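# Swap the empty rack bin for its matching numbered bin

## Task

Find the single empty bin in the three racks along the table. Take it out and set it upright on its base, entirely on the returns board, which is the empty board at the +y end of the table. Then take the waiting bin from the other board whose label number matches the number on the strip above the emptied bay. Set it in that bay lying flat on the shelf behind the shelf's lip, open front facing outward, with its parts still inside. Any rack bin that gets pushed out of place must be returned to its own spot, flat behind its shelf's lip, or the task fails.

## Robot and tools

Robot: two Doosan arms (left_arm, right_arm), each with a Robotiq 2F-140 gripper and each on its own carriage on one floor track that runs along y at x = 0. left_rail carries left_arm and is always on the +y side; right_rail carries right_arm. Image left and right do not match these names. An arm's base sits at x = 0, y = its carriage's position_m, z = 0.03 m, and faces +x. left_arm's fingers are rigid. right_arm's fingers can fold: grip with the outer quarter of the pads for a normal squeeze. A grip nearer the palm may hold loosely or too hard, and pressing the fingertips onto a surface folds them.

Scene frame: fixed to the table, table top at z = 0, +z up, +x the way the arms face, +y to their left, y = 0 at the track's middle. The table starts at x = 0.31 m. Results give end_effector_position (m), end_effector_quat_wxyz and velocities in this frame. Gripper axes: fingers point along its +z and close along its y. end_effector_position is the point between the closed pads; fingertips reach about 33 mm past it.

execute_actions(actions, cameras): actions run in order. Each action may hold "rows", "steps", "until", and left_rail / right_rail commands. A row is one list of 18 numbers, each in [-1, 1], for both arms even if one is idle: left dx, dy, dz, rx, ry, rz, gripper position, force_limit, speed, then the same nine for the right arm. The six pose numbers are an offset, not a pose: counted from that arm's Hand target at the action's start, in the Hand target's own axes. Every row in an action counts from that same start, and a new action starts from the new Hand target, so sending an offset again moves further. Scale: 1.0 = 0.6 m or 180 degrees; rx, ry, rz form one rotation vector. Up to 15 rows, one per control step (1/30 s). "steps" is 1 to 450 (default 15), at least the number of rows; after the last row the arm keeps heading to that row's target. Gripper numbers are absolute: position +1 fully open (140 mm), about -0.8 pads touching, -1 closes until blocked; force_limit -1..+1 (roughly 14 N to 58 N on a slow close); speed -1..+1 (about 30 to 250 mm/s). Both start at +1. To hold an arm still send six zeros; always resend its gripper values, since 0 is itself a command. Ramp offsets gently (0.01 per row is 6 mm per step) so held things are not shaken loose. The controller clips each step's command to 70 mm and 16 degrees from the measured pose.

Rails: left_rail / right_rail take position_m (absolute y in metres; left_rail -1.1 to 2, right_rail -2 to 1.1), speed_m_s (0.01 to 1), acceleration_factor (0.1 to 1, times 1.4 m/s2), or {"stop": true}. An out-of-range value rejects the whole call. Keep the carriages at least 0.98 m apart. To drive: send position_m, then an action such as {"steps": n, "until": {"left_rail": {"position_status": ["!=", "moving"]}}}. Arm targets ride with the carriage, so let it arrive before aiming at scene points. "until" reads only rail fields, with [comparison, value] ("=", "!=", "<", "<=", ">", ">="), or {"all": {"status": "ended"}} / {"any": {"status": "ended"}}.

move(target, speed, blend, stop_force, zero, blocking, cameras): drives each gripper on a straight path. target is one 18-number row or a list of up to 15 rows, same layout. Every row is an offset from the same starting Hand targets, in their axes. speed in m/s, 0.002 to 2, default 0.25. blend in metres rounds corners in a list. stop_force in N (10 to 80) ends an arm's path when it feels that much push. Use it only with the carriage standing still and without turning the gripper, and leave it out when backing away from a contact. It is not allowed with blocking=false. zero (default true) re-zeros the force reading first. Paths last 0.5 to 10 s and do not avoid obstacles. Avoid paths passing near an arm's own base. The result adds a "move:" line: done, off_target, moving, held or fault, plus limits=paced or limits=held. While a move runs, rows and new moves are refused; use wait or stop.

wait(seconds 0 to 10); stop() brakes a running move, not rails. zoom_image(camera, region=[x0, y0, x1, y1] pixels, at most 504 x 504) on cam_high, cam_bench_left, cam_bench_right, cam_left_wrist or cam_right_wrist. read_manual gives licences. finished_scene(scene) ends the scene for good.

Results: Hand target (the base of the next offsets), Tool commands, object_status (0 moving, 1 blocked while opening, 2 blocked while closing = a grip, 3 reached position or pads met), position_measured in counts (3 open, 75 about 100 mm, 139 about 60 mm, 200 about 20 mm, 230 pads meeting). Joint positions/velocities per arm: rail, waist, shoulder, elbow, forearm roll, wrist pitch, wrist roll. Joint torques, Flange force in gripper axes (includes held weight), rail position_m, position_status (moving, done, contact_stop, time_out, stopped, stopped_with_arm, stopped_for_other_arm, stopped_for_other_carriage), position_answer, MOTOR HOT warnings.

Avoid: 144 N on any arm part or joint torque over 299/299/140/39.6/39.6/39.6 N m, each of which stops the arm for 10 s; pushing targets past firm contact; arms or grippers touching each other; anything falling off the table, which ends the scene; dropping parts, slams, heavy leverage on the gripper; long stretched holds that overheat motors.

Each tool is called after "Request:" as name(argument=value, ...), one argument or row to a line, values as JSON.

## Session

Request:
execute_actions(
  actions=[],
)

Scene clock: 0.00 s.
left_arm: end_effector_position=(+0.6500, +1.2470, +0.3520) position_measured=3 object_status=3 end_effector_quat_wxyz=(+0.000, +1.000, +0.000, +0.000) | right_arm: end_effector_position=(+0.6500, -1.3909, +0.3520) position_measured=3 object_status=3 end_effector_quat_wxyz=(+0.000, +1.000, +0.000, +0.000)
Joint positions: left_arm=[1.247 -0.053 0.164 1.605 0 1.373 1.518] | right_arm=[-1.391 -0.053 0.164 1.605 0 1.373 1.518]
Joint velocities: within noise
Joint torques (N m): no reading
Flange force (N): no reading
Hand target: left_arm +0.6500, +1.2470, +0.3520; +0.000, +1.000, +0.000, +0.000 | right_arm +0.6500, -1.3909, +0.3520; +0.000, +1.000, +0.000, +0.000
Tool commands: left_gripper/position=+1.0 left_gripper/force_limit=+1.0 left_gripper/speed=+1.0 right_gripper/position=+1.0 right_gripper/force_limit=+1.0 right_gripper/speed=+1.0
left_rail: position_m=1.247 position_status=done
right_rail: position_m=-1.391 position_status=done

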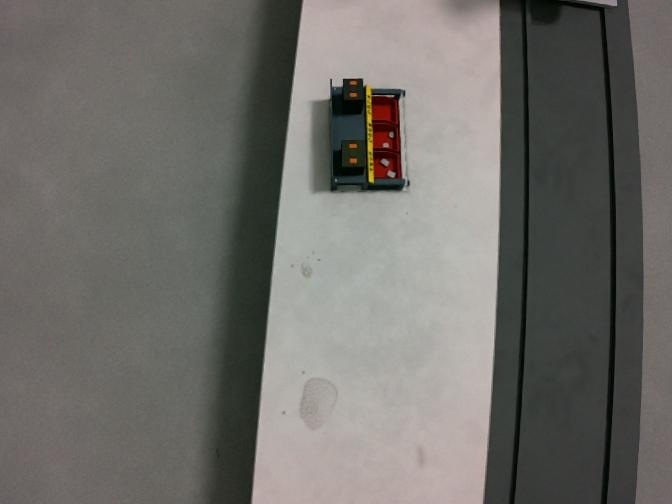

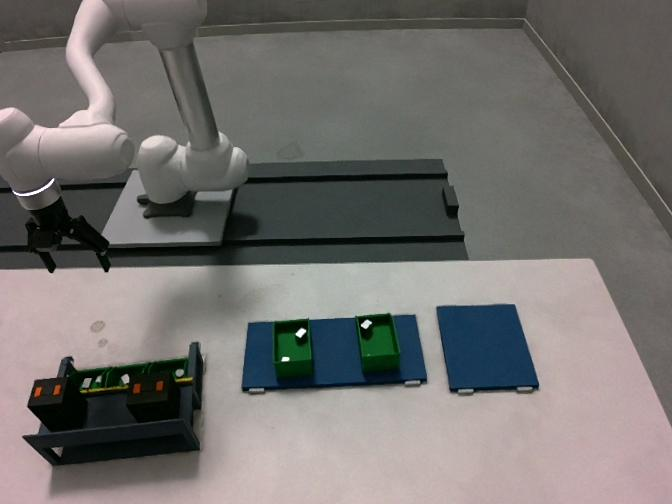

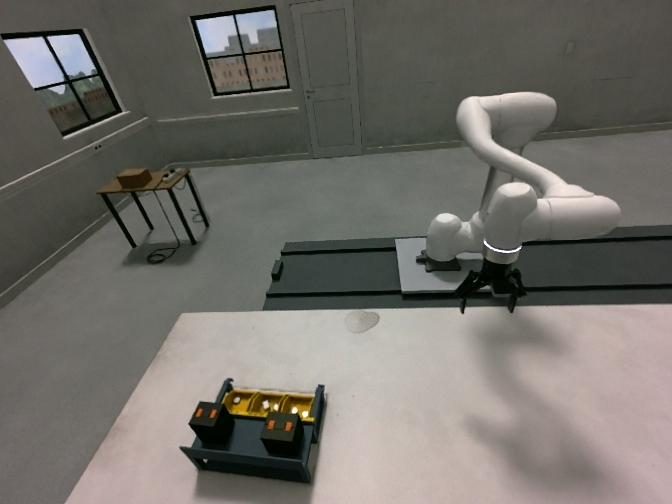

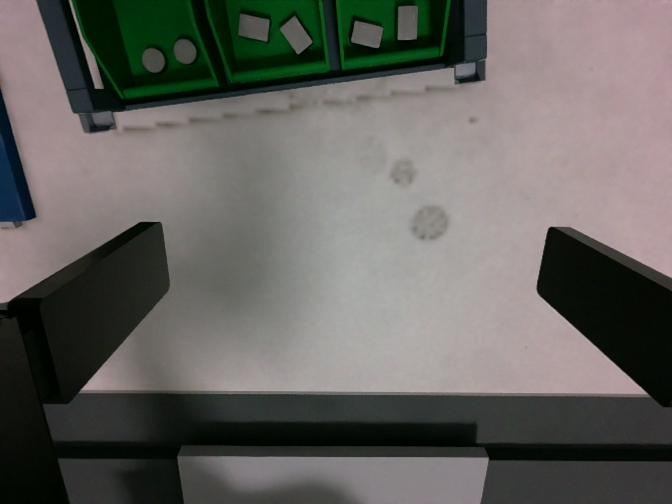

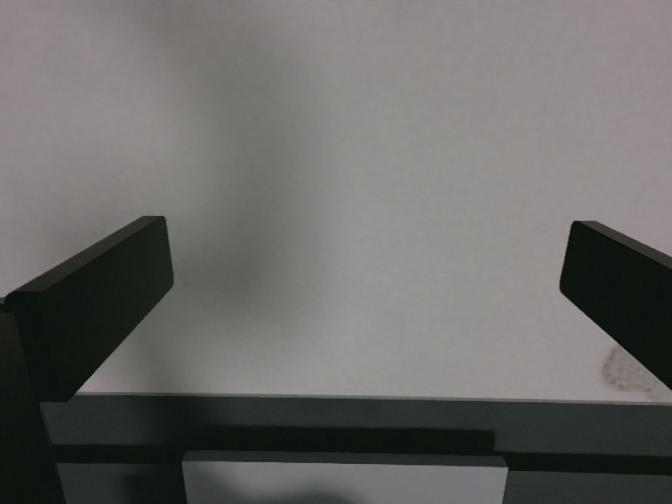

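Request:
zoom_image(
  camera="cam_high",
  region=[310, 70, 430, 200],
)

Request:
zoom_image(
  camera="cam_bench_left",
  region=[0, 290, 240, 480],
)

Request:
zoom_image(
  camera="cam_bench_left",
  region=[230, 290, 550, 410],
)

Request:
zoom_image(
  camera="cam_bench_right",
  region=[170, 370, 340, 490],
)

Scaled by 3.877 from the camera's 672x504 image, which has a finer 960x720 frame.

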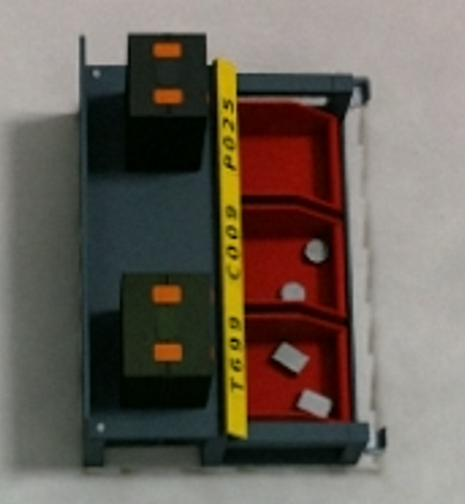

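Scaled by 2.100 from the camera's 672x504 image, which has a finer 960x720 frame.

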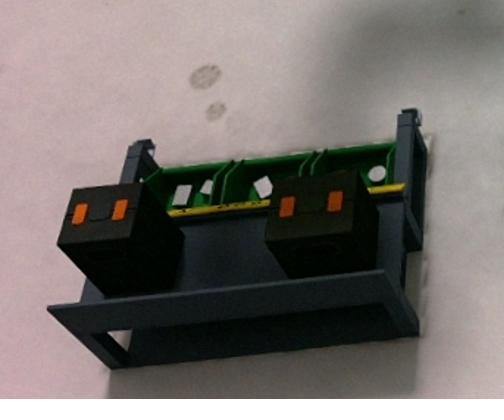

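Scaled by 1.575 from the camera's 672x504 image, which has a finer 960x720 frame.

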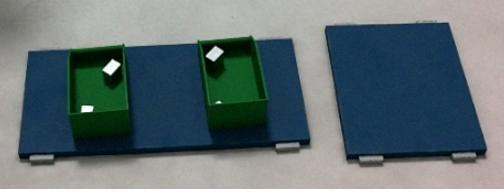

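Scaled by 2.965 from the camera's 672x504 image, which has a finer 960x720 frame.

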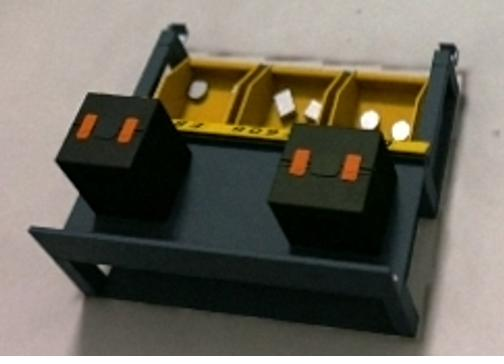

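Request:
execute_actions(
  actions=[
    {"left_rail":{"position_m":0.4},"steps":150,"until":{"left_rail":{"position_status":["!=","moving"]}}},
  ],
  cameras=[],
)

Request:
move(
  target=[-0.25,0,0,0,0.25,0,1,1,1,0,0,0,0,0,0,1,1,1],
  cameras=["cam_left_wrist","cam_high"],
)

Request:
zoom_image(
  camera="cam_left_wrist",
  region=[100, 0, 600, 400],
)

Scene clock: 29.27 s.
left_arm: end_effector_position=(+0.6500, +0.4001, +0.3520) position_measured=3 object_status=3 end_effector_quat_wxyz=(+0.000, +1.000, +0.000, +0.000) | right_arm: end_effector_position=(+0.6500, -1.3909, +0.3520) position_measured=3 object_status=3 end_effector_quat_wxyz=(+0.000, +1.000, +0.000, +0.000)
Joint positions: left_arm=[0.4 -0.053 0.164 1.605 0 1.373 1.518] | right_arm=[-1.391 -0.053 0.164 1.605 0 1.373 1.518]
Joint torques (N m): left_arm=[-0.24 -55.57 -42.72 4.36 -0.67 0.17] | right_arm=[0.94 -57.61 -41.49 3.97 0.92 -0.19]
Flange force (N): left_arm=[-6.2 -0.3 1.2] | right_arm=[-1.6 0.8 1.1]
Hand target: left_arm +0.6500, +0.4000, +0.3520; +0.000, +1.000, +0.000, +0.000 | right_arm +0.6500, -1.3909, +0.3520; +0.000, +1.000, +0.000, +0.000
Tool commands: left_gripper/position=+1.0 left_gripper/force_limit=+1.0 left_gripper/speed=+1.0 right_gripper/position=+1.0 right_gripper/force_limit=+1.0 right_gripper/speed=+1.0
left_rail: position_m=0.400 position_status=done
right_rail: position_m=-1.391 position_status=done
No camera images: "cameras" was empty.

Scene clock: 31.53 s.
left_arm: end_effector_position=(+0.5000, +0.4000, +0.3520) position_measured=3 object_status=3 end_effector_quat_wxyz=(+0.000, +0.924, +0.000, +0.383) | right_arm: end_effector_position=(+0.6500, -1.3909, +0.3520) position_measured=3 object_status=3 end_effector_quat_wxyz=(+0.000, +1.000, +0.000, +0.000)
Joint positions: left_arm=[0.4 -0.13 -0.461 2.304 0.185 0.524 1.318] | right_arm=[-1.391 -0.053 0.164 1.605 0 1.373 1.518]
Joint torques (N m): left_arm=[-0.45 5.67 -43.8 4.45 -2.52 0] | right_arm=[1.05 -57.63 -41.48 3.98 0.86 -0.18]
Flange force (N): left_arm=[0.0 0.0 0.0] | right_arm=[-1.5 1.5 0.7]
Hand target: left_arm +0.5000, +0.4000, +0.3520; +0.000, +0.924, +0.000, +0.383 | right_arm +0.6500, -1.3909, +0.3520; +0.000, +1.000, +0.000, +0.000
Off the commanded pose: left_arm 0.000 m, 0 deg | right_arm 0.000 m, 0 deg.
left_rail: position_m=0.400 position_status=done
right_rail: position_m=-1.391 position_status=done
move: done
Images, in order (width x height): cam_high 672x504, cam_left_wrist 672x504.

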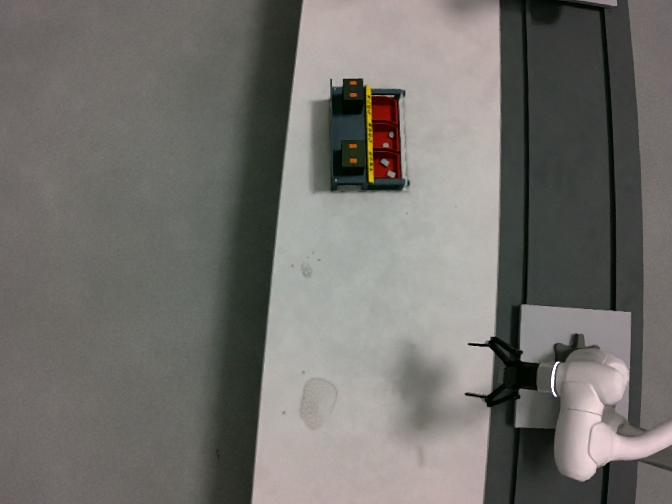

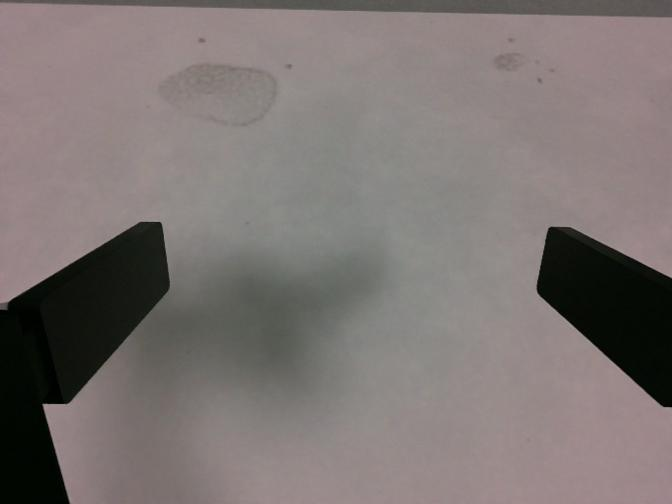

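Scaled by 1.008 from the camera's 672x504 image, which has a finer 960x720 frame.

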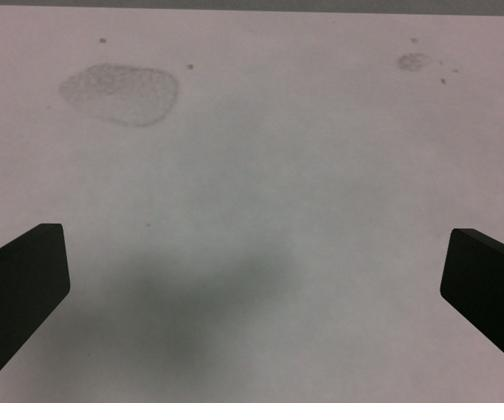

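Request:
execute_actions(
  actions=[
    {"left_rail":{"position_m":-0.4},"steps":150,"until":{"left_rail":{"position_status":["!=","moving"]}}},
  ],
  cameras=["cam_left_wrist","cam_high"],
)

Request:
zoom_image(
  camera="cam_left_wrist",
  region=[100, 0, 600, 300],
)

Scene clock: 45.83 s.
left_arm: end_effector_position=(+0.5000, -0.3999, +0.3520) position_measured=3 object_status=3 end_effector_quat_wxyz=(+0.000, +0.924, +0.000, +0.383) | right_arm: end_effector_position=(+0.6500, -1.3909, +0.3520) position_measured=3 object_status=3 end_effector_quat_wxyz=(+0.000, +1.000, +0.000, +0.000)
Joint positions: left_arm=[-0.4 -0.131 -0.461 2.305 0.185 0.524 1.318] | right_arm=[-1.391 -0.053 0.164 1.605 0 1.373 1.518]
Joint torques (N m): left_arm=[-0.69 5.68 -44.03 4.42 -2.5 0.09] | right_arm=[0.12 -57.68 -41.55 3.94 0.9 -0.23]
Flange force (N): left_arm=[0.0 0.0 0.0] | right_arm=[-1.7 -0.6 1.2]
Hand target: left_arm +0.5000, -0.3999, +0.3520; +0.000, +0.924, +0.000, +0.383 | right_arm +0.6500, -1.3909, +0.3520; +0.000, +1.000, +0.000, +0.000
Tool commands: left_gripper/position=+1.0 left_gripper/force_limit=+1.0 left_gripper/speed=+1.0 right_gripper/position=+1.0 right_gripper/force_limit=+1.0 right_gripper/speed=+1.0
Off the commanded pose: left_arm 0.000 m, 0 deg | right_arm 0.000 m, 0 deg.
left_rail: position_m=-0.400 position_status=done
right_rail: position_m=-1.391 position_status=done
Images, in order (width x height): cam_high 672x504, cam_left_wrist 672x504.

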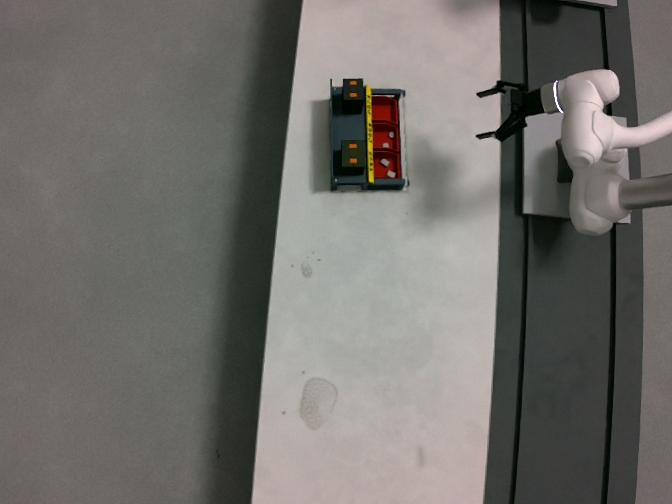

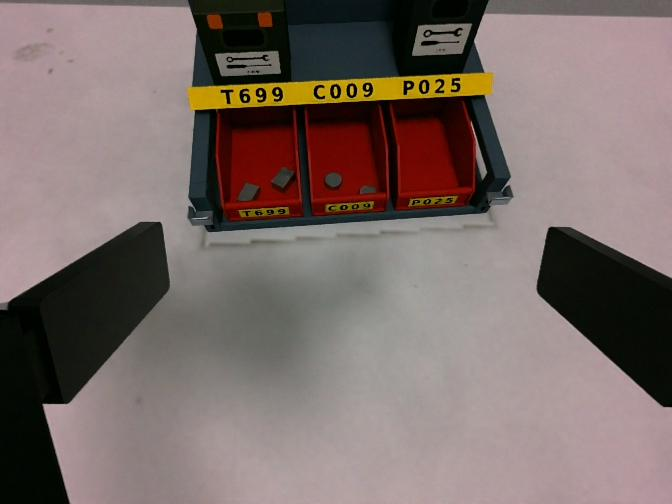

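Scaled by 1.008 from the camera's 672x504 image, which has a finer 960x720 frame.

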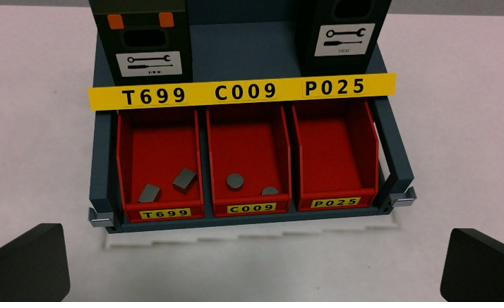

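Request:
execute_actions(
  actions=[
    {"left_rail":{"position_m":0.05},"right_rail":{"position_m":-1.9},"steps":150,"until":{"all":{"status":"ended"}}},
  ],
  cameras=[],
)

Request:
move(
  target=[-0.141,0.93,0.141,0,0.139,0,1,1,1,0,0,0,0,0,0,1,1,1],
  cameras=["cam_left_wrist","cam_high"],
)

Request:
zoom_image(
  camera="cam_left_wrist",
  region=[150, 50, 550, 350],
)

Scene clock: 83.37 s.
left_arm: end_effector_position=(+0.5000, +0.0500, +0.3520) position_measured=3 object_status=3 end_effector_quat_wxyz=(+0.000, +0.924, +0.000, +0.383) | right_arm: end_effector_position=(+0.6500, -1.8999, +0.3520) position_measured=3 object_status=3 end_effector_quat_wxyz=(+0.000, +1.000, +0.000, +0.000)
Joint positions: left_arm=[0.05 -0.131 -0.461 2.305 0.185 0.524 1.318] | right_arm=[-1.9 -0.053 0.164 1.605 0 1.373 1.518]
Joint torques (N m): left_arm=[-0.33 5.95 -44.11 4.45 -2.53 0.21] | right_arm=[0.11 -57.31 -41.68 3.88 0.85 -0.18]
Flange force (N): left_arm=[0.0 0.0 0.0] | right_arm=[-2.3 -0.3 1.2]
Hand target: left_arm +0.5000, +0.0500, +0.3520; +0.000, +0.924, +0.000, +0.383 | right_arm +0.6500, -1.8999, +0.3520; +0.000, +1.000, +0.000, +0.000
Tool commands: left_gripper/position=+1.0 left_gripper/force_limit=+1.0 left_gripper/speed=+1.0 right_gripper/position=+1.0 right_gripper/force_limit=+1.0 right_gripper/speed=+1.0
Off the commanded pose: left_arm 0.000 m, 0 deg | right_arm 0.000 m, 0 deg.
left_rail: position_m=0.050 position_status=done
right_rail: position_m=-1.900 position_status=done
No camera images: "cameras" was empty.

Scene clock: 86.17 s.
left_arm: end_effector_position=(+0.5000, -0.5079, +0.2324) position_measured=3 object_status=3 end_effector_quat_wxyz=(+0.000, +0.819, +0.000, +0.574) | right_arm: end_effector_position=(+0.6500, -1.9000, +0.3520) position_measured=3 object_status=3 end_effector_quat_wxyz=(+0.000, +1.000, +0.000, +0.000)
Joint positions: left_arm=[0.05 -1.305 0.356 2.059 1.524 1.138 -0.786] | right_arm=[-1.9 -0.053 0.164 1.605 0 1.373 1.518]
Joint torques (N m): left_arm=[-0.32 -63.74 -33.17 1.89 1.11 0.14] | right_arm=[0.1 -57.39 -41.68 3.96 0.89 -0.18]
Flange force (N): left_arm=[2.8 -7.7 -3.7] | right_arm=[-2.1 -0.4 1.1]
Hand target: left_arm +0.5000, -0.5080, +0.2324; +0.000, +0.819, +0.000, +0.574 | right_arm +0.6500, -1.9000, +0.3520; +0.000, +1.000, +0.000, +0.000
Off the commanded pose: left_arm 0.000 m, 0 deg | right_arm 0.000 m, 0 deg.
left_rail: position_m=0.050 position_status=done
right_rail: position_m=-1.900 position_status=done
move: done
Images, in order (width x height): cam_high 672x504, cam_left_wrist 672x504.

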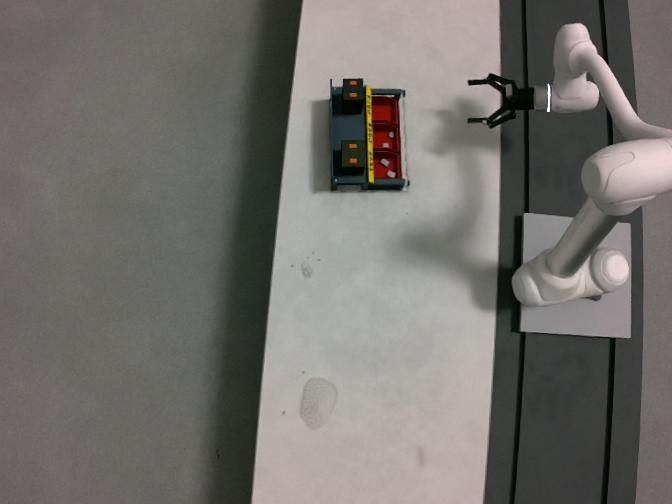

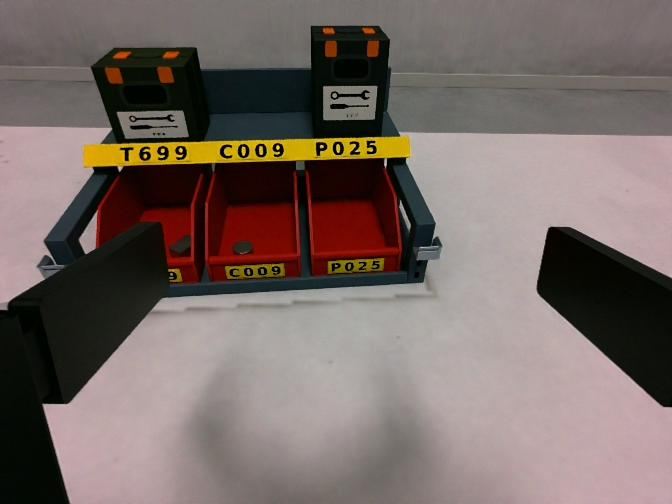

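Scaled by 1.260 from the camera's 672x504 image, which has a finer 960x720 frame.

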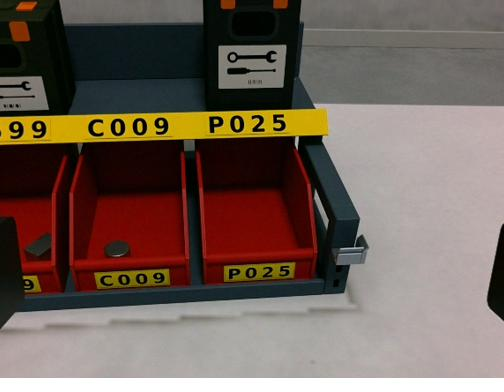

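Request:
move(
  target=[
    [0,0,0,0,-0.389,0,0.99,1,1,0,0,0,0,0,0,1,1,1],
  ],
  cameras=[],
)

Request:
move(
  target=[0.317,0.01,0.06,0,0,-0.519,0.1,1,0,0,0,0,0,0,0,1,1,1],
  cameras=["cam_left_wrist","cam_high"],
)

Request:
zoom_image(
  camera="cam_high",
  region=[300, 60, 480, 200],
)

Scene clock: 131.43 s.
left_arm: end_effector_position=(+0.5000, -0.5080, +0.2324) position_measured=4 object_status=3 end_effector_quat_wxyz=(+0.000, +1.000, +0.000, +0.000) | right_arm: end_effector_position=(+0.6500, -1.9000, +0.3520) position_measured=3 object_status=3 end_effector_quat_wxyz=(+0.000, +1.000, +0.000, +0.000)
Joint positions: left_arm=[0.05 -0.886 0.371 1.557 0 1.214 0.685] | right_arm=[-1.9 -0.053 0.164 1.605 0 1.373 1.518]
Joint torques (N m): left_arm=[-0.29 -73.89 -39.63 3.91 -0.56 0.21] | right_arm=[0.67 -57.82 -41.75 3.9 0.89 -0.24]
Flange force (N): left_arm=[-2.9 -3.5 -1.4] | right_arm=[-1.7 0.7 1.2]
Hand target: left_arm +0.5000, -0.5080, +0.2324; +0.000, +1.000, +0.000, +0.000 | right_arm +0.6500, -1.9000, +0.3520; +0.000, +1.000, +0.000, +0.000
Off the commanded pose: left_arm 0.000 m, 0 deg | right_arm 0.000 m, 0 deg.
left_rail: position_m=0.050 position_status=done
right_rail: position_m=-1.900 position_status=done
move: done
No camera images: "cameras" was empty.

Scene clock: 135.20 s.
left_arm: end_effector_position=(+0.6902, -0.5140, +0.1964) position_measured=117 object_status=3 end_effector_quat_wxyz=(+0.000, +0.686, +0.728, +0.000) | right_arm: end_effector_position=(+0.6500, -1.9000, +0.3520) position_measured=3 object_status=3 end_effector_quat_wxyz=(+0.000, +1.000, +0.000, +0.000)
Joint positions: left_arm=[0.05 -0.724 0.611 1.253 0 1.278 -0.783] | right_arm=[-1.9 -0.053 0.164 1.605 0 1.373 1.518]
Joint torques (N m): left_arm=[0.15 -96.87 -41.15 4.3 -0.64 0.28] | right_arm=[0.65 -58 -41.66 3.96 0.83 -0.21]
Flange force (N): left_arm=[4.1 -4.6 -0.1] | right_arm=[-1.0 0.7 1.2]
Hand target: left_arm +0.6902, -0.5140, +0.1964; +0.000, +0.686, +0.728, +0.000 | right_arm +0.6500, -1.9000, +0.3520; +0.000, +1.000, +0.000, +0.000
Off the commanded pose: left_arm 0.000 m, 0 deg | right_arm 0.000 m, 0 deg.
left_rail: position_m=0.050 position_status=done
right_rail: position_m=-1.900 position_status=done
move: done
Images, in order (width x height): cam_high 672x504, cam_left_wrist 672x504.

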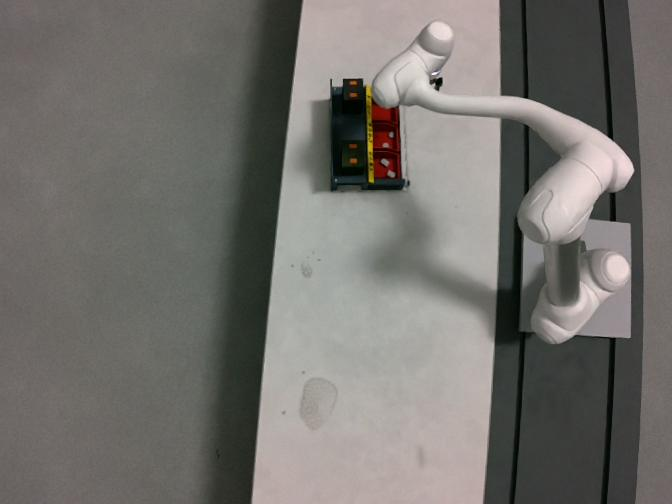

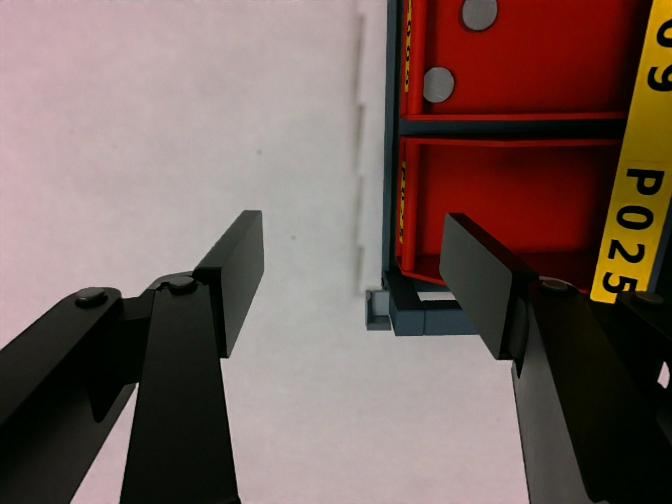

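Scaled by 2.800 from the camera's 672x504 image, which has a finer 960x720 frame.

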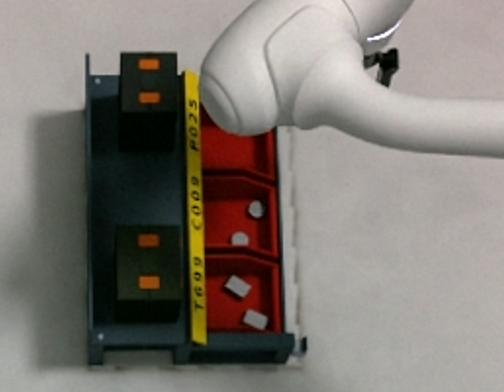

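Request:
move(
  target=[-0.018,0.065,0.15,0,0,0,-0.28,1,0,0,0,0,0,0,0,1,1,1],
  speed=0.12,
  cameras=["cam_left_wrist"],
)

Scene clock: 150.10 s.
left_arm: end_effector_position=(+0.7298, -0.5224, +0.1065) position_measured=164 object_status=3 end_effector_quat_wxyz=(+0.000, +0.686, +0.728, +0.000) | right_arm: end_effector_position=(+0.6500, -1.9000, +0.3520) position_measured=3 object_status=3 end_effector_quat_wxyz=(+0.000, +1.000, +0.000, +0.000)
Joint positions: left_arm=[0.05 -0.702 0.72 1.236 0 1.186 -0.762] | right_arm=[-1.9 -0.053 0.164 1.605 0 1.373 1.518]
Joint torques (N m): left_arm=[0.08 -103.94 -39.73 4.17 -0.46 0.18] | right_arm=[0.68 -57.78 -41.66 3.98 0.81 -0.28]
Flange force (N): left_arm=[4.7 -4.9 -1.7] | right_arm=[-1.6 0.1 1.0]
Hand target: left_arm +0.7298, -0.5225, +0.1064; +0.000, +0.686, +0.728, +0.000 | right_arm +0.6500, -1.9000, +0.3520; +0.000, +1.000, +0.000, +0.000
Off the commanded pose: left_arm 0.000 m, 0 deg | right_arm 0.000 m, 0 deg.
left_rail: position_m=0.050 position_status=done
right_rail: position_m=-1.900 position_status=done
move: done
Images, in order (width x height): cam_left_wrist 672x504.

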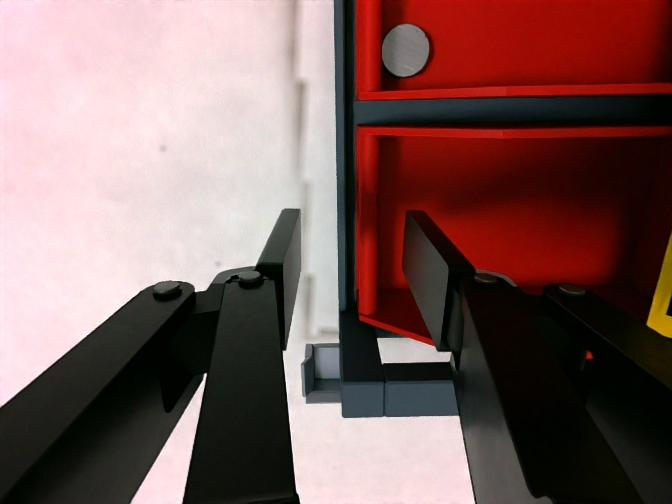

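Request:
move(
  target=[0,0.014,0.043,0,0,0,-0.28,1,0,0,0,0,0,0,0,1,1,1],
  speed=0.05,
  stop_force=15,
  cameras=["cam_left_wrist"],
)

Request:
execute_actions(
  actions=[
    {"rows":[[0,0,0,0,0,0,-1,-1,-1,0,0,0,0,0,0,1,1,1]],"steps":75},
  ],
  cameras=["cam_left_wrist"],
)

Scene clock: 167.20 s.
left_arm: end_effector_position=(+0.7382, -0.5220, +0.0806) position_measured=164 object_status=3 end_effector_quat_wxyz=(+0.000, +0.686, +0.728, +0.000) | right_arm: end_effector_position=(+0.6500, -1.9000, +0.3520) position_measured=3 object_status=3 end_effector_quat_wxyz=(+0.000, +1.000, +0.000, +0.000)
Joint positions: left_arm=[0.05 -0.696 0.747 1.237 0 1.158 -0.756] | right_arm=[-1.9 -0.053 0.164 1.605 0 1.373 1.518]
Joint torques (N m): left_arm=[0.02 -105.53 -39.57 4.12 -0.61 0.25] | right_arm=[0.64 -57.3 -41.42 4 0.86 -0.27]
Flange force (N): left_arm=[5.1 -5.0 -1.2] | right_arm=[-1.9 0.7 0.6]
Hand target: left_arm +0.7382, -0.5220, +0.0806; +0.000, +0.686, +0.728, +0.000 | right_arm +0.6500, -1.9000, +0.3520; +0.000, +1.000, +0.000, +0.000
Off the commanded pose: left_arm 0.000 m, 0 deg | right_arm 0.000 m, 0 deg.
left_rail: position_m=0.050 position_status=done
right_rail: position_m=-1.900 position_status=done
move: done
Images, in order (width x height): cam_left_wrist 672x504.

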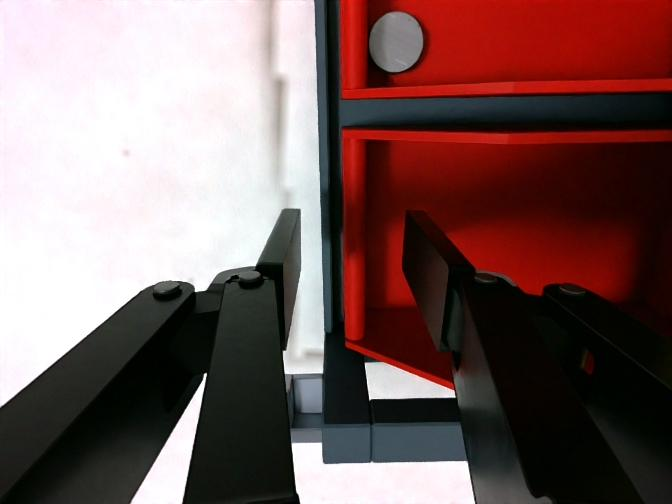

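Scene clock: 169.90 s.
left_arm: end_effector_position=(+0.7382, -0.5220, +0.0806) position_measured=230 object_status=3 end_effector_quat_wxyz=(+0.000, +0.686, +0.728, +0.000) | right_arm: end_effector_position=(+0.6500, -1.9000, +0.3520) position_measured=3 object_status=3 end_effector_quat_wxyz=(+0.000, +1.000, +0.000, +0.000)
Joint positions: left_arm=[0.05 -0.696 0.747 1.237 0 1.158 -0.756] | right_arm=[-1.9 -0.053 0.164 1.605 0 1.373 1.518]
Joint torques (N m): left_arm=[-0.12 -105.94 -39.48 4.09 -0.6 0.22] | right_arm=[0.42 -57.98 -41.57 3.94 0.84 -0.23]
Flange force (N): left_arm=[4.5 -4.9 -1.7] | right_arm=[-1.0 0.0 1.0]
Hand target: left_arm +0.7382, -0.5220, +0.0806; +0.000, +0.686, +0.728, +0.000 | right_arm +0.6500, -1.9000, +0.3520; +0.000, +1.000, +0.000, +0.000
Off the commanded pose: left_arm 0.000 m, 0 deg | right_arm 0.000 m, 0 deg.
left_rail: position_m=0.050 position_status=done
right_rail: position_m=-1.900 position_status=done
Images, in order (width x height): cam_left_wrist 672x504.

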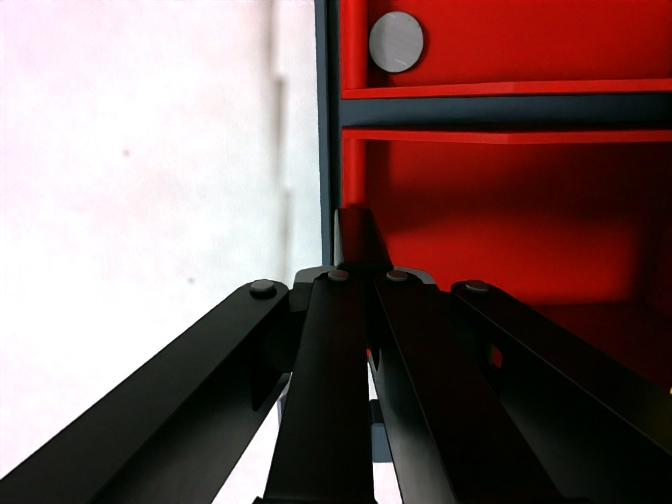

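Request:
execute_actions(
  actions=[
    {"rows":[[0,0,0,0,0,0,-0.35,-1,0,0,0,0,0,0,0,1,1,1]],"steps":25},
  ],
  cameras=[],
)

Request:
move(
  target=[0,0.003,0.021,0,0,0,-0.35,-1,0,0,0,0,0,0,0,1,1,1],
  speed=0.04,
  stop_force=12,
  cameras=["cam_left_wrist"],
)

Request:
execute_actions(
  actions=[
    {"rows":[[0,0,0,0,0,0,-1,-1,-1,0,0,0,0,0,0,1,1,1]],"steps":75},
  ],
  cameras=["cam_left_wrist"],
)

Scene clock: 179.47 s.
left_arm: end_effector_position=(+0.7382, -0.5220, +0.0806) position_measured=173 object_status=3 end_effector_quat_wxyz=(+0.000, +0.686, +0.728, +0.000) | right_arm: end_effector_position=(+0.6500, -1.9000, +0.3520) position_measured=3 object_status=3 end_effector_quat_wxyz=(+0.000, +1.000, +0.000, +0.000)
Joint positions: left_arm=[0.05 -0.696 0.747 1.237 0 1.158 -0.756] | right_arm=[-1.9 -0.053 0.164 1.605 0 1.373 1.518]
Joint torques (N m): left_arm=[0.42 -105.95 -39.51 4.12 -0.61 0.19] | right_arm=[0.26 -57.53 -41.79 3.99 0.81 -0.17]
Flange force (N): left_arm=[4.1 -5.2 -1.2] | right_arm=[-2.5 -0.7 1.4]
Hand target: left_arm +0.7382, -0.5220, +0.0806; +0.000, +0.686, +0.728, +0.000 | right_arm +0.6500, -1.9000, +0.3520; +0.000, +1.000, +0.000, +0.000
Off the commanded pose: left_arm 0.000 m, 0 deg | right_arm 0.000 m, 0 deg.
left_rail: position_m=0.050 position_status=done
right_rail: position_m=-1.900 position_status=done
No camera images: "cameras" was empty.

Scene clock: 180.77 s.
left_arm: end_effector_position=(+0.7400, -0.5218, +0.0680) position_measured=173 object_status=3 end_effector_quat_wxyz=(+0.000, +0.686, +0.728, +0.000) | right_arm: end_effector_position=(+0.6500, -1.9000, +0.3520) position_measured=3 object_status=3 end_effector_quat_wxyz=(+0.000, +1.000, +0.000, +0.000)
Joint positions: left_arm=[0.05 -0.695 0.758 1.242 0 1.142 -0.755] | right_arm=[-1.9 -0.053 0.164 1.605 0 1.373 1.518]
Joint torques (N m): left_arm=[0.2 -105.98 -39.26 4.11 -0.55 0.13] | right_arm=[0.92 -57.71 -41.68 3.91 0.9 -0.21]
Flange force (N): left_arm=[4.9 -5.7 -1.8] | right_arm=[-1.9 0.8 1.5]
Hand target: left_arm +0.7400, -0.5218, +0.0680; +0.000, +0.686, +0.728, +0.000 | right_arm +0.6500, -1.9000, +0.3520; +0.000, +1.000, +0.000, +0.000
Off the commanded pose: left_arm 0.000 m, 0 deg | right_arm 0.000 m, 0 deg.
left_rail: position_m=0.050 position_status=done
right_rail: position_m=-1.900 position_status=done
move: done
Images, in order (width x height): cam_left_wrist 672x504.

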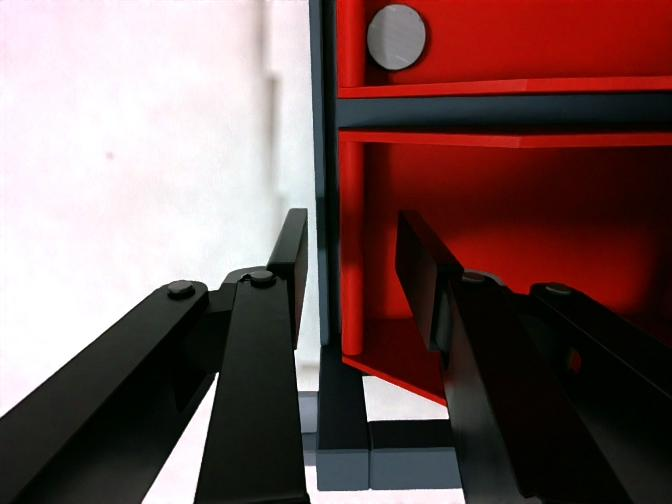

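Scene clock: 183.47 s.
left_arm: end_effector_position=(+0.7400, -0.5218, +0.0680) position_measured=216 object_status=2 end_effector_quat_wxyz=(+0.000, +0.686, +0.728, +0.000) | right_arm: end_effector_position=(+0.6500, -1.9000, +0.3520) position_measured=3 object_status=3 end_effector_quat_wxyz=(+0.000, +1.000, +0.000, +0.000)
Joint positions: left_arm=[0.05 -0.695 0.758 1.242 0 1.142 -0.754] | right_arm=[-1.9 -0.053 0.164 1.605 0 1.373 1.518]
Joint torques (N m): left_arm=[0.63 -103.27 -37.48 4.29 -0.58 0.08] | right_arm=[0.66 -57.63 -41.66 3.94 0.83 -0.21]
Flange force (N): left_arm=[3.9 -4.7 -4.4] | right_arm=[-1.9 0.4 1.0]
Hand target: left_arm +0.7400, -0.5218, +0.0680; +0.000, +0.686, +0.728, +0.000 | right_arm +0.6500, -1.9000, +0.3520; +0.000, +1.000, +0.000, +0.000
Off the commanded pose: left_arm 0.000 m, 0 deg | right_arm 0.000 m, 0 deg.
left_rail: position_m=0.050 position_status=done
right_rail: position_m=-1.900 position_status=done
Images, in order (width x height): cam_left_wrist 672x504.

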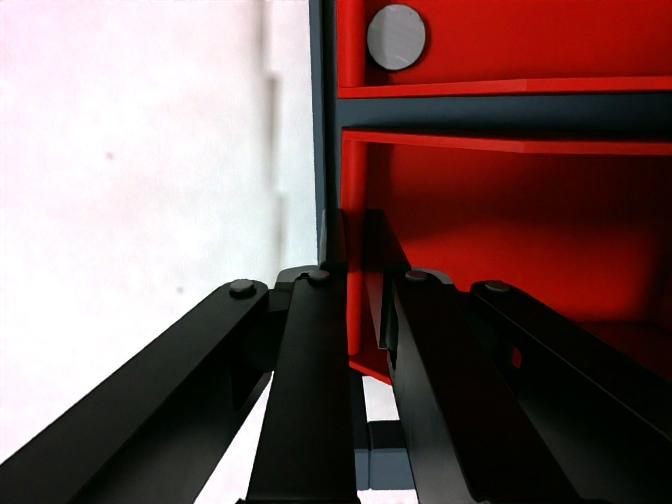

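Request:
execute_actions(
  actions=[
    {"rows":[[0,0,0,0,0,0,-0.98,0,-1,0,0,0,0,0,0,1,1,1]],"steps":30},
  ],
  cameras=[],
)

Request:
move(
  target=[0,0,-0.033,0,0,0,-0.98,0,-1,0,0,0,0,0,0,1,1,1],
  speed=0.05,
  cameras=["cam_left_wrist"],
)

Scene clock: 192.33 s.
left_arm: end_effector_position=(+0.7400, -0.5218, +0.0680) position_measured=218 object_status=2 end_effector_quat_wxyz=(+0.000, +0.686, +0.728, +0.000) | right_arm: end_effector_position=(+0.6500, -1.9000, +0.3520) position_measured=3 object_status=3 end_effector_quat_wxyz=(+0.000, +1.000, +0.000, +0.000)
Joint positions: left_arm=[0.05 -0.695 0.758 1.242 0 1.142 -0.754] | right_arm=[-1.9 -0.053 0.164 1.605 0 1.373 1.518]
Joint torques (N m): left_arm=[1.19 -98.34 -35.75 4.45 -1.33 0.15] | right_arm=[0.11 -57.97 -41.62 3.94 0.84 -0.13]
Flange force (N): left_arm=[4.9 -6.7 -10.3] | right_arm=[-1.2 0.0 1.1]
Hand target: left_arm +0.7400, -0.5218, +0.0680; +0.000, +0.686, +0.728, +0.000 | right_arm +0.6500, -1.9000, +0.3520; +0.000, +1.000, +0.000, +0.000
Off the commanded pose: left_arm 0.000 m, 0 deg | right_arm 0.000 m, 0 deg.
left_rail: position_m=0.050 position_status=done
right_rail: position_m=-1.900 position_status=done
No camera images: "cameras" was empty.

Scene clock: 193.13 s.
left_arm: end_effector_position=(+0.7400, -0.5218, +0.0877) position_measured=218 object_status=2 end_effector_quat_wxyz=(+0.000, +0.686, +0.728, +0.000) | right_arm: end_effector_position=(+0.6500, -1.9000, +0.3520) position_measured=3 object_status=3 end_effector_quat_wxyz=(+0.000, +1.000, +0.000, +0.000)
Joint positions: left_arm=[0.05 -0.695 0.744 1.228 0 1.17 -0.754] | right_arm=[-1.9 -0.053 0.164 1.605 0 1.373 1.518]
Joint torques (N m): left_arm=[0.55 -108.03 -41.23 4.37 -0.73 0.1] | right_arm=[0.5 -57.61 -41.71 3.95 0.87 -0.26]
Flange force (N): left_arm=[5.1 -5.7 1.0] | right_arm=[-1.9 0.1 1.5]
Hand target: left_arm +0.7400, -0.5218, +0.0878; +0.000, +0.686, +0.728, +0.000 | right_arm +0.6500, -1.9000, +0.3520; +0.000, +1.000, +0.000, +0.000
Off the commanded pose: left_arm 0.000 m, 0 deg | right_arm 0.000 m, 0 deg.
left_rail: position_m=0.050 position_status=done
right_rail: position_m=-1.900 position_status=done
move: done
Images, in order (width x height): cam_left_wrist 672x504.

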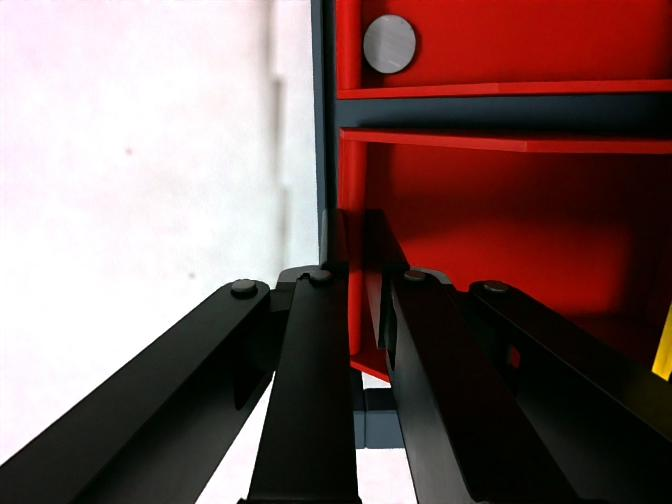

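Request:
move(
  target=[0,-0.3,0,0,0,0,-0.98,0,-1,0,0,0,0,0,0,1,1,1],
  speed=0.06,
  stop_force=15,
  cameras=["cam_left_wrist"],
)

Scene clock: 205.90 s.
left_arm: end_effector_position=(+0.5603, -0.5326, +0.0878) position_measured=218 object_status=2 end_effector_quat_wxyz=(+0.000, +0.686, +0.728, +0.000) | right_arm: end_effector_position=(+0.6500, -1.9000, +0.3520) position_measured=3 object_status=3 end_effector_quat_wxyz=(+0.000, +1.000, +0.000, +0.000)
Joint positions: left_arm=[0.05 -0.848 0.558 1.554 0 1.029 -0.907] | right_arm=[-1.9 -0.053 0.164 1.605 0 1.373 1.518]
Joint torques (N m): left_arm=[0.23 -89.07 -37.64 3.93 -0.65 0.23] | right_arm=[0.83 -57.42 -41.4 3.88 0.81 -0.21]
Flange force (N): left_arm=[4.3 -3.8 -0.9] | right_arm=[-1.7 0.6 0.6]
Hand target: left_arm +0.5603, -0.5326, +0.0878; +0.000, +0.686, +0.728, +0.000 | right_arm +0.6500, -1.9000, +0.3520; +0.000, +1.000, +0.000, +0.000
Off the commanded pose: left_arm 0.000 m, 0 deg | right_arm 0.000 m, 0 deg.
left_rail: position_m=0.050 position_status=done
right_rail: position_m=-1.900 position_status=done
move: done
Images, in order (width x height): cam_left_wrist 672x504.

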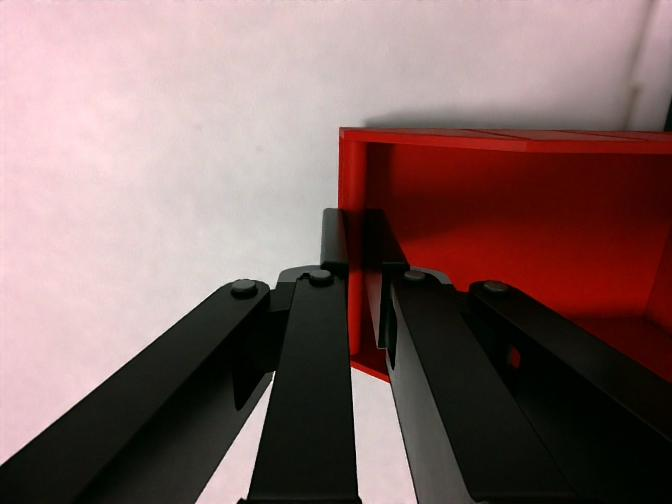

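Request:
move(
  target=[
    [0,0,-0.53,0,0,0,-0.98,0,-1,0,0,0,0,0,0,1,1,1],
    [1,-0.03,-0.53,0,0,0,-0.98,0,-1,0,0,0,0,0,0,1,1,1],
  ],
  speed=0.2,
  cameras=[],
)

Request:
execute_actions(
  actions=[
    {"left_rail":{"position_m":1.98,"acceleration_factor":0.3,"speed_m_s":0.7},"steps":300,"until":{"left_rail":{"position_status":["!=","moving"]}}},
  ],
)

Scene clock: 229.03 s.
left_arm: end_effector_position=(+0.5065, +0.0652, +0.4057) position_measured=218 object_status=2 end_effector_quat_wxyz=(+0.000, +0.686, +0.728, +0.000) | right_arm: end_effector_position=(+0.6500, -1.9000, +0.3520) position_measured=3 object_status=3 end_effector_quat_wxyz=(+0.000, +1.000, +0.000, +0.000)
Joint positions: left_arm=[0.05 -0.038 -0.081 1.763 0 1.459 -0.098] | right_arm=[-1.9 -0.053 0.164 1.605 0 1.373 1.518]
Joint torques (N m): left_arm=[-0.03 -31.53 -42.97 4.44 -0.75 0.17] | right_arm=[0.89 -57.46 -41.43 3.94 0.88 -0.19]
Flange force (N): left_arm=[-0.1 -4.5 1.1] | right_arm=[-1.9 0.3 0.9]
Hand target: left_arm +0.5065, +0.0653, +0.4058; +0.000, +0.686, +0.728, +0.000 | right_arm +0.6500, -1.9000, +0.3520; +0.000, +1.000, +0.000, +0.000
Off the commanded pose: left_arm 0.000 m, 0 deg | right_arm 0.000 m, 0 deg.
left_rail: position_m=0.050 position_status=done
right_rail: position_m=-1.900 position_status=done
move: done
No camera images: "cameras" was empty.

Scene clock: 233.70 s.
left_arm: end_effector_position=(+0.5065, +1.9953, +0.4058) position_measured=218 object_status=2 end_effector_quat_wxyz=(+0.000, +0.686, +0.728, +0.000) | right_arm: end_effector_position=(+0.6500, -1.9000, +0.3520) position_measured=3 object_status=3 end_effector_quat_wxyz=(+0.000, +1.000, +0.000, +0.000)
Joint positions: left_arm=[1.98 -0.038 -0.081 1.763 0 1.459 -0.098] | right_arm=[-1.9 -0.053 0.164 1.605 0 1.373 1.518]
Joint torques (N m): left_arm=[-0.55 -31.5 -43.91 4.46 -0.76 0.15] | right_arm=[0.74 -58.08 -41.77 3.93 0.86 -0.16]
Flange force (N): left_arm=[1.3 -6.0 2.6] | right_arm=[-1.5 0.4 1.6]
Hand target: left_arm +0.5065, +1.9952, +0.4058; +0.000, +0.686, +0.728, +0.000 | right_arm +0.6500, -1.9000, +0.3520; +0.000, +1.000, +0.000, +0.000
Tool commands: left_gripper/position=-0.98 left_gripper/force_limit=+0.0 left_gripper/speed=-1.0 right_gripper/position=+1.0 right_gripper/force_limit=+1.0 right_gripper/speed=+1.0
Off the commanded pose: left_arm 0.000 m, 0 deg | right_arm 0.000 m, 0 deg.
left_rail: position_m=1.980 speed_m_s=0.70 position_status=done
right_rail: position_m=-1.900 position_status=done

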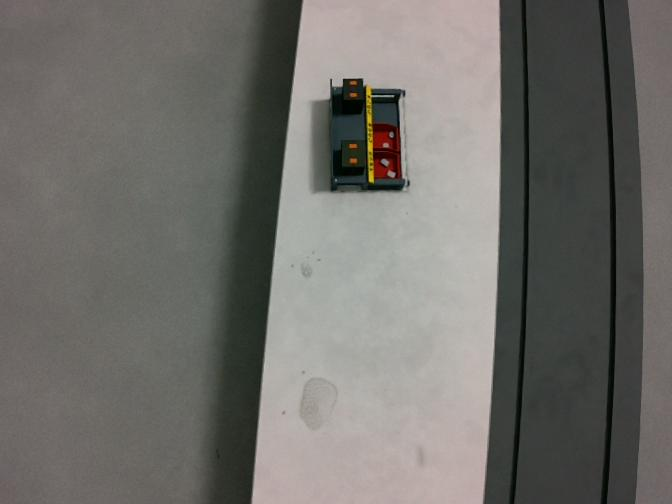

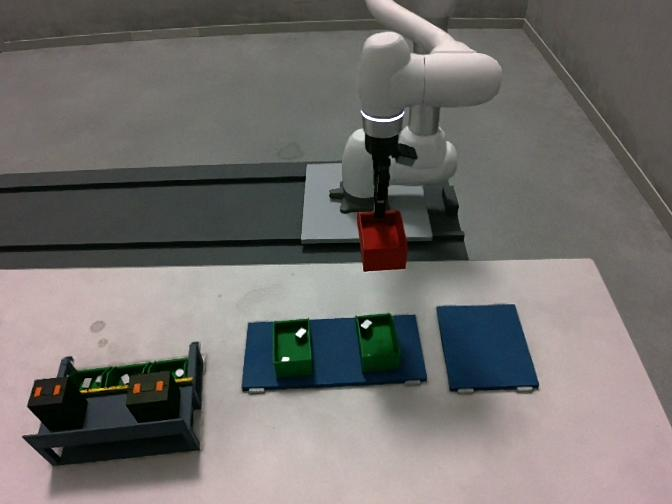

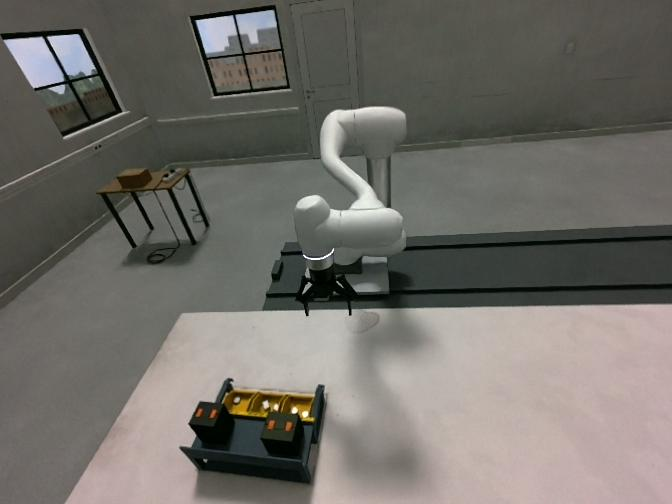

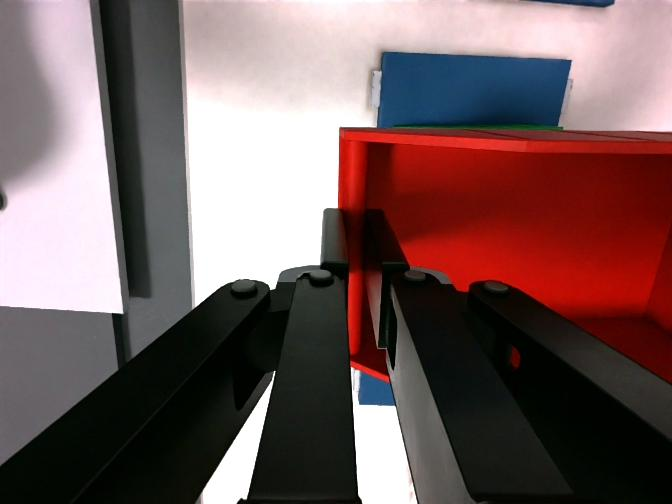

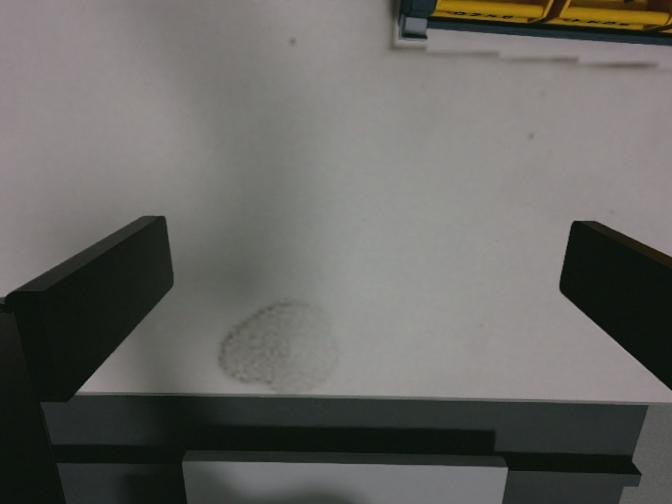

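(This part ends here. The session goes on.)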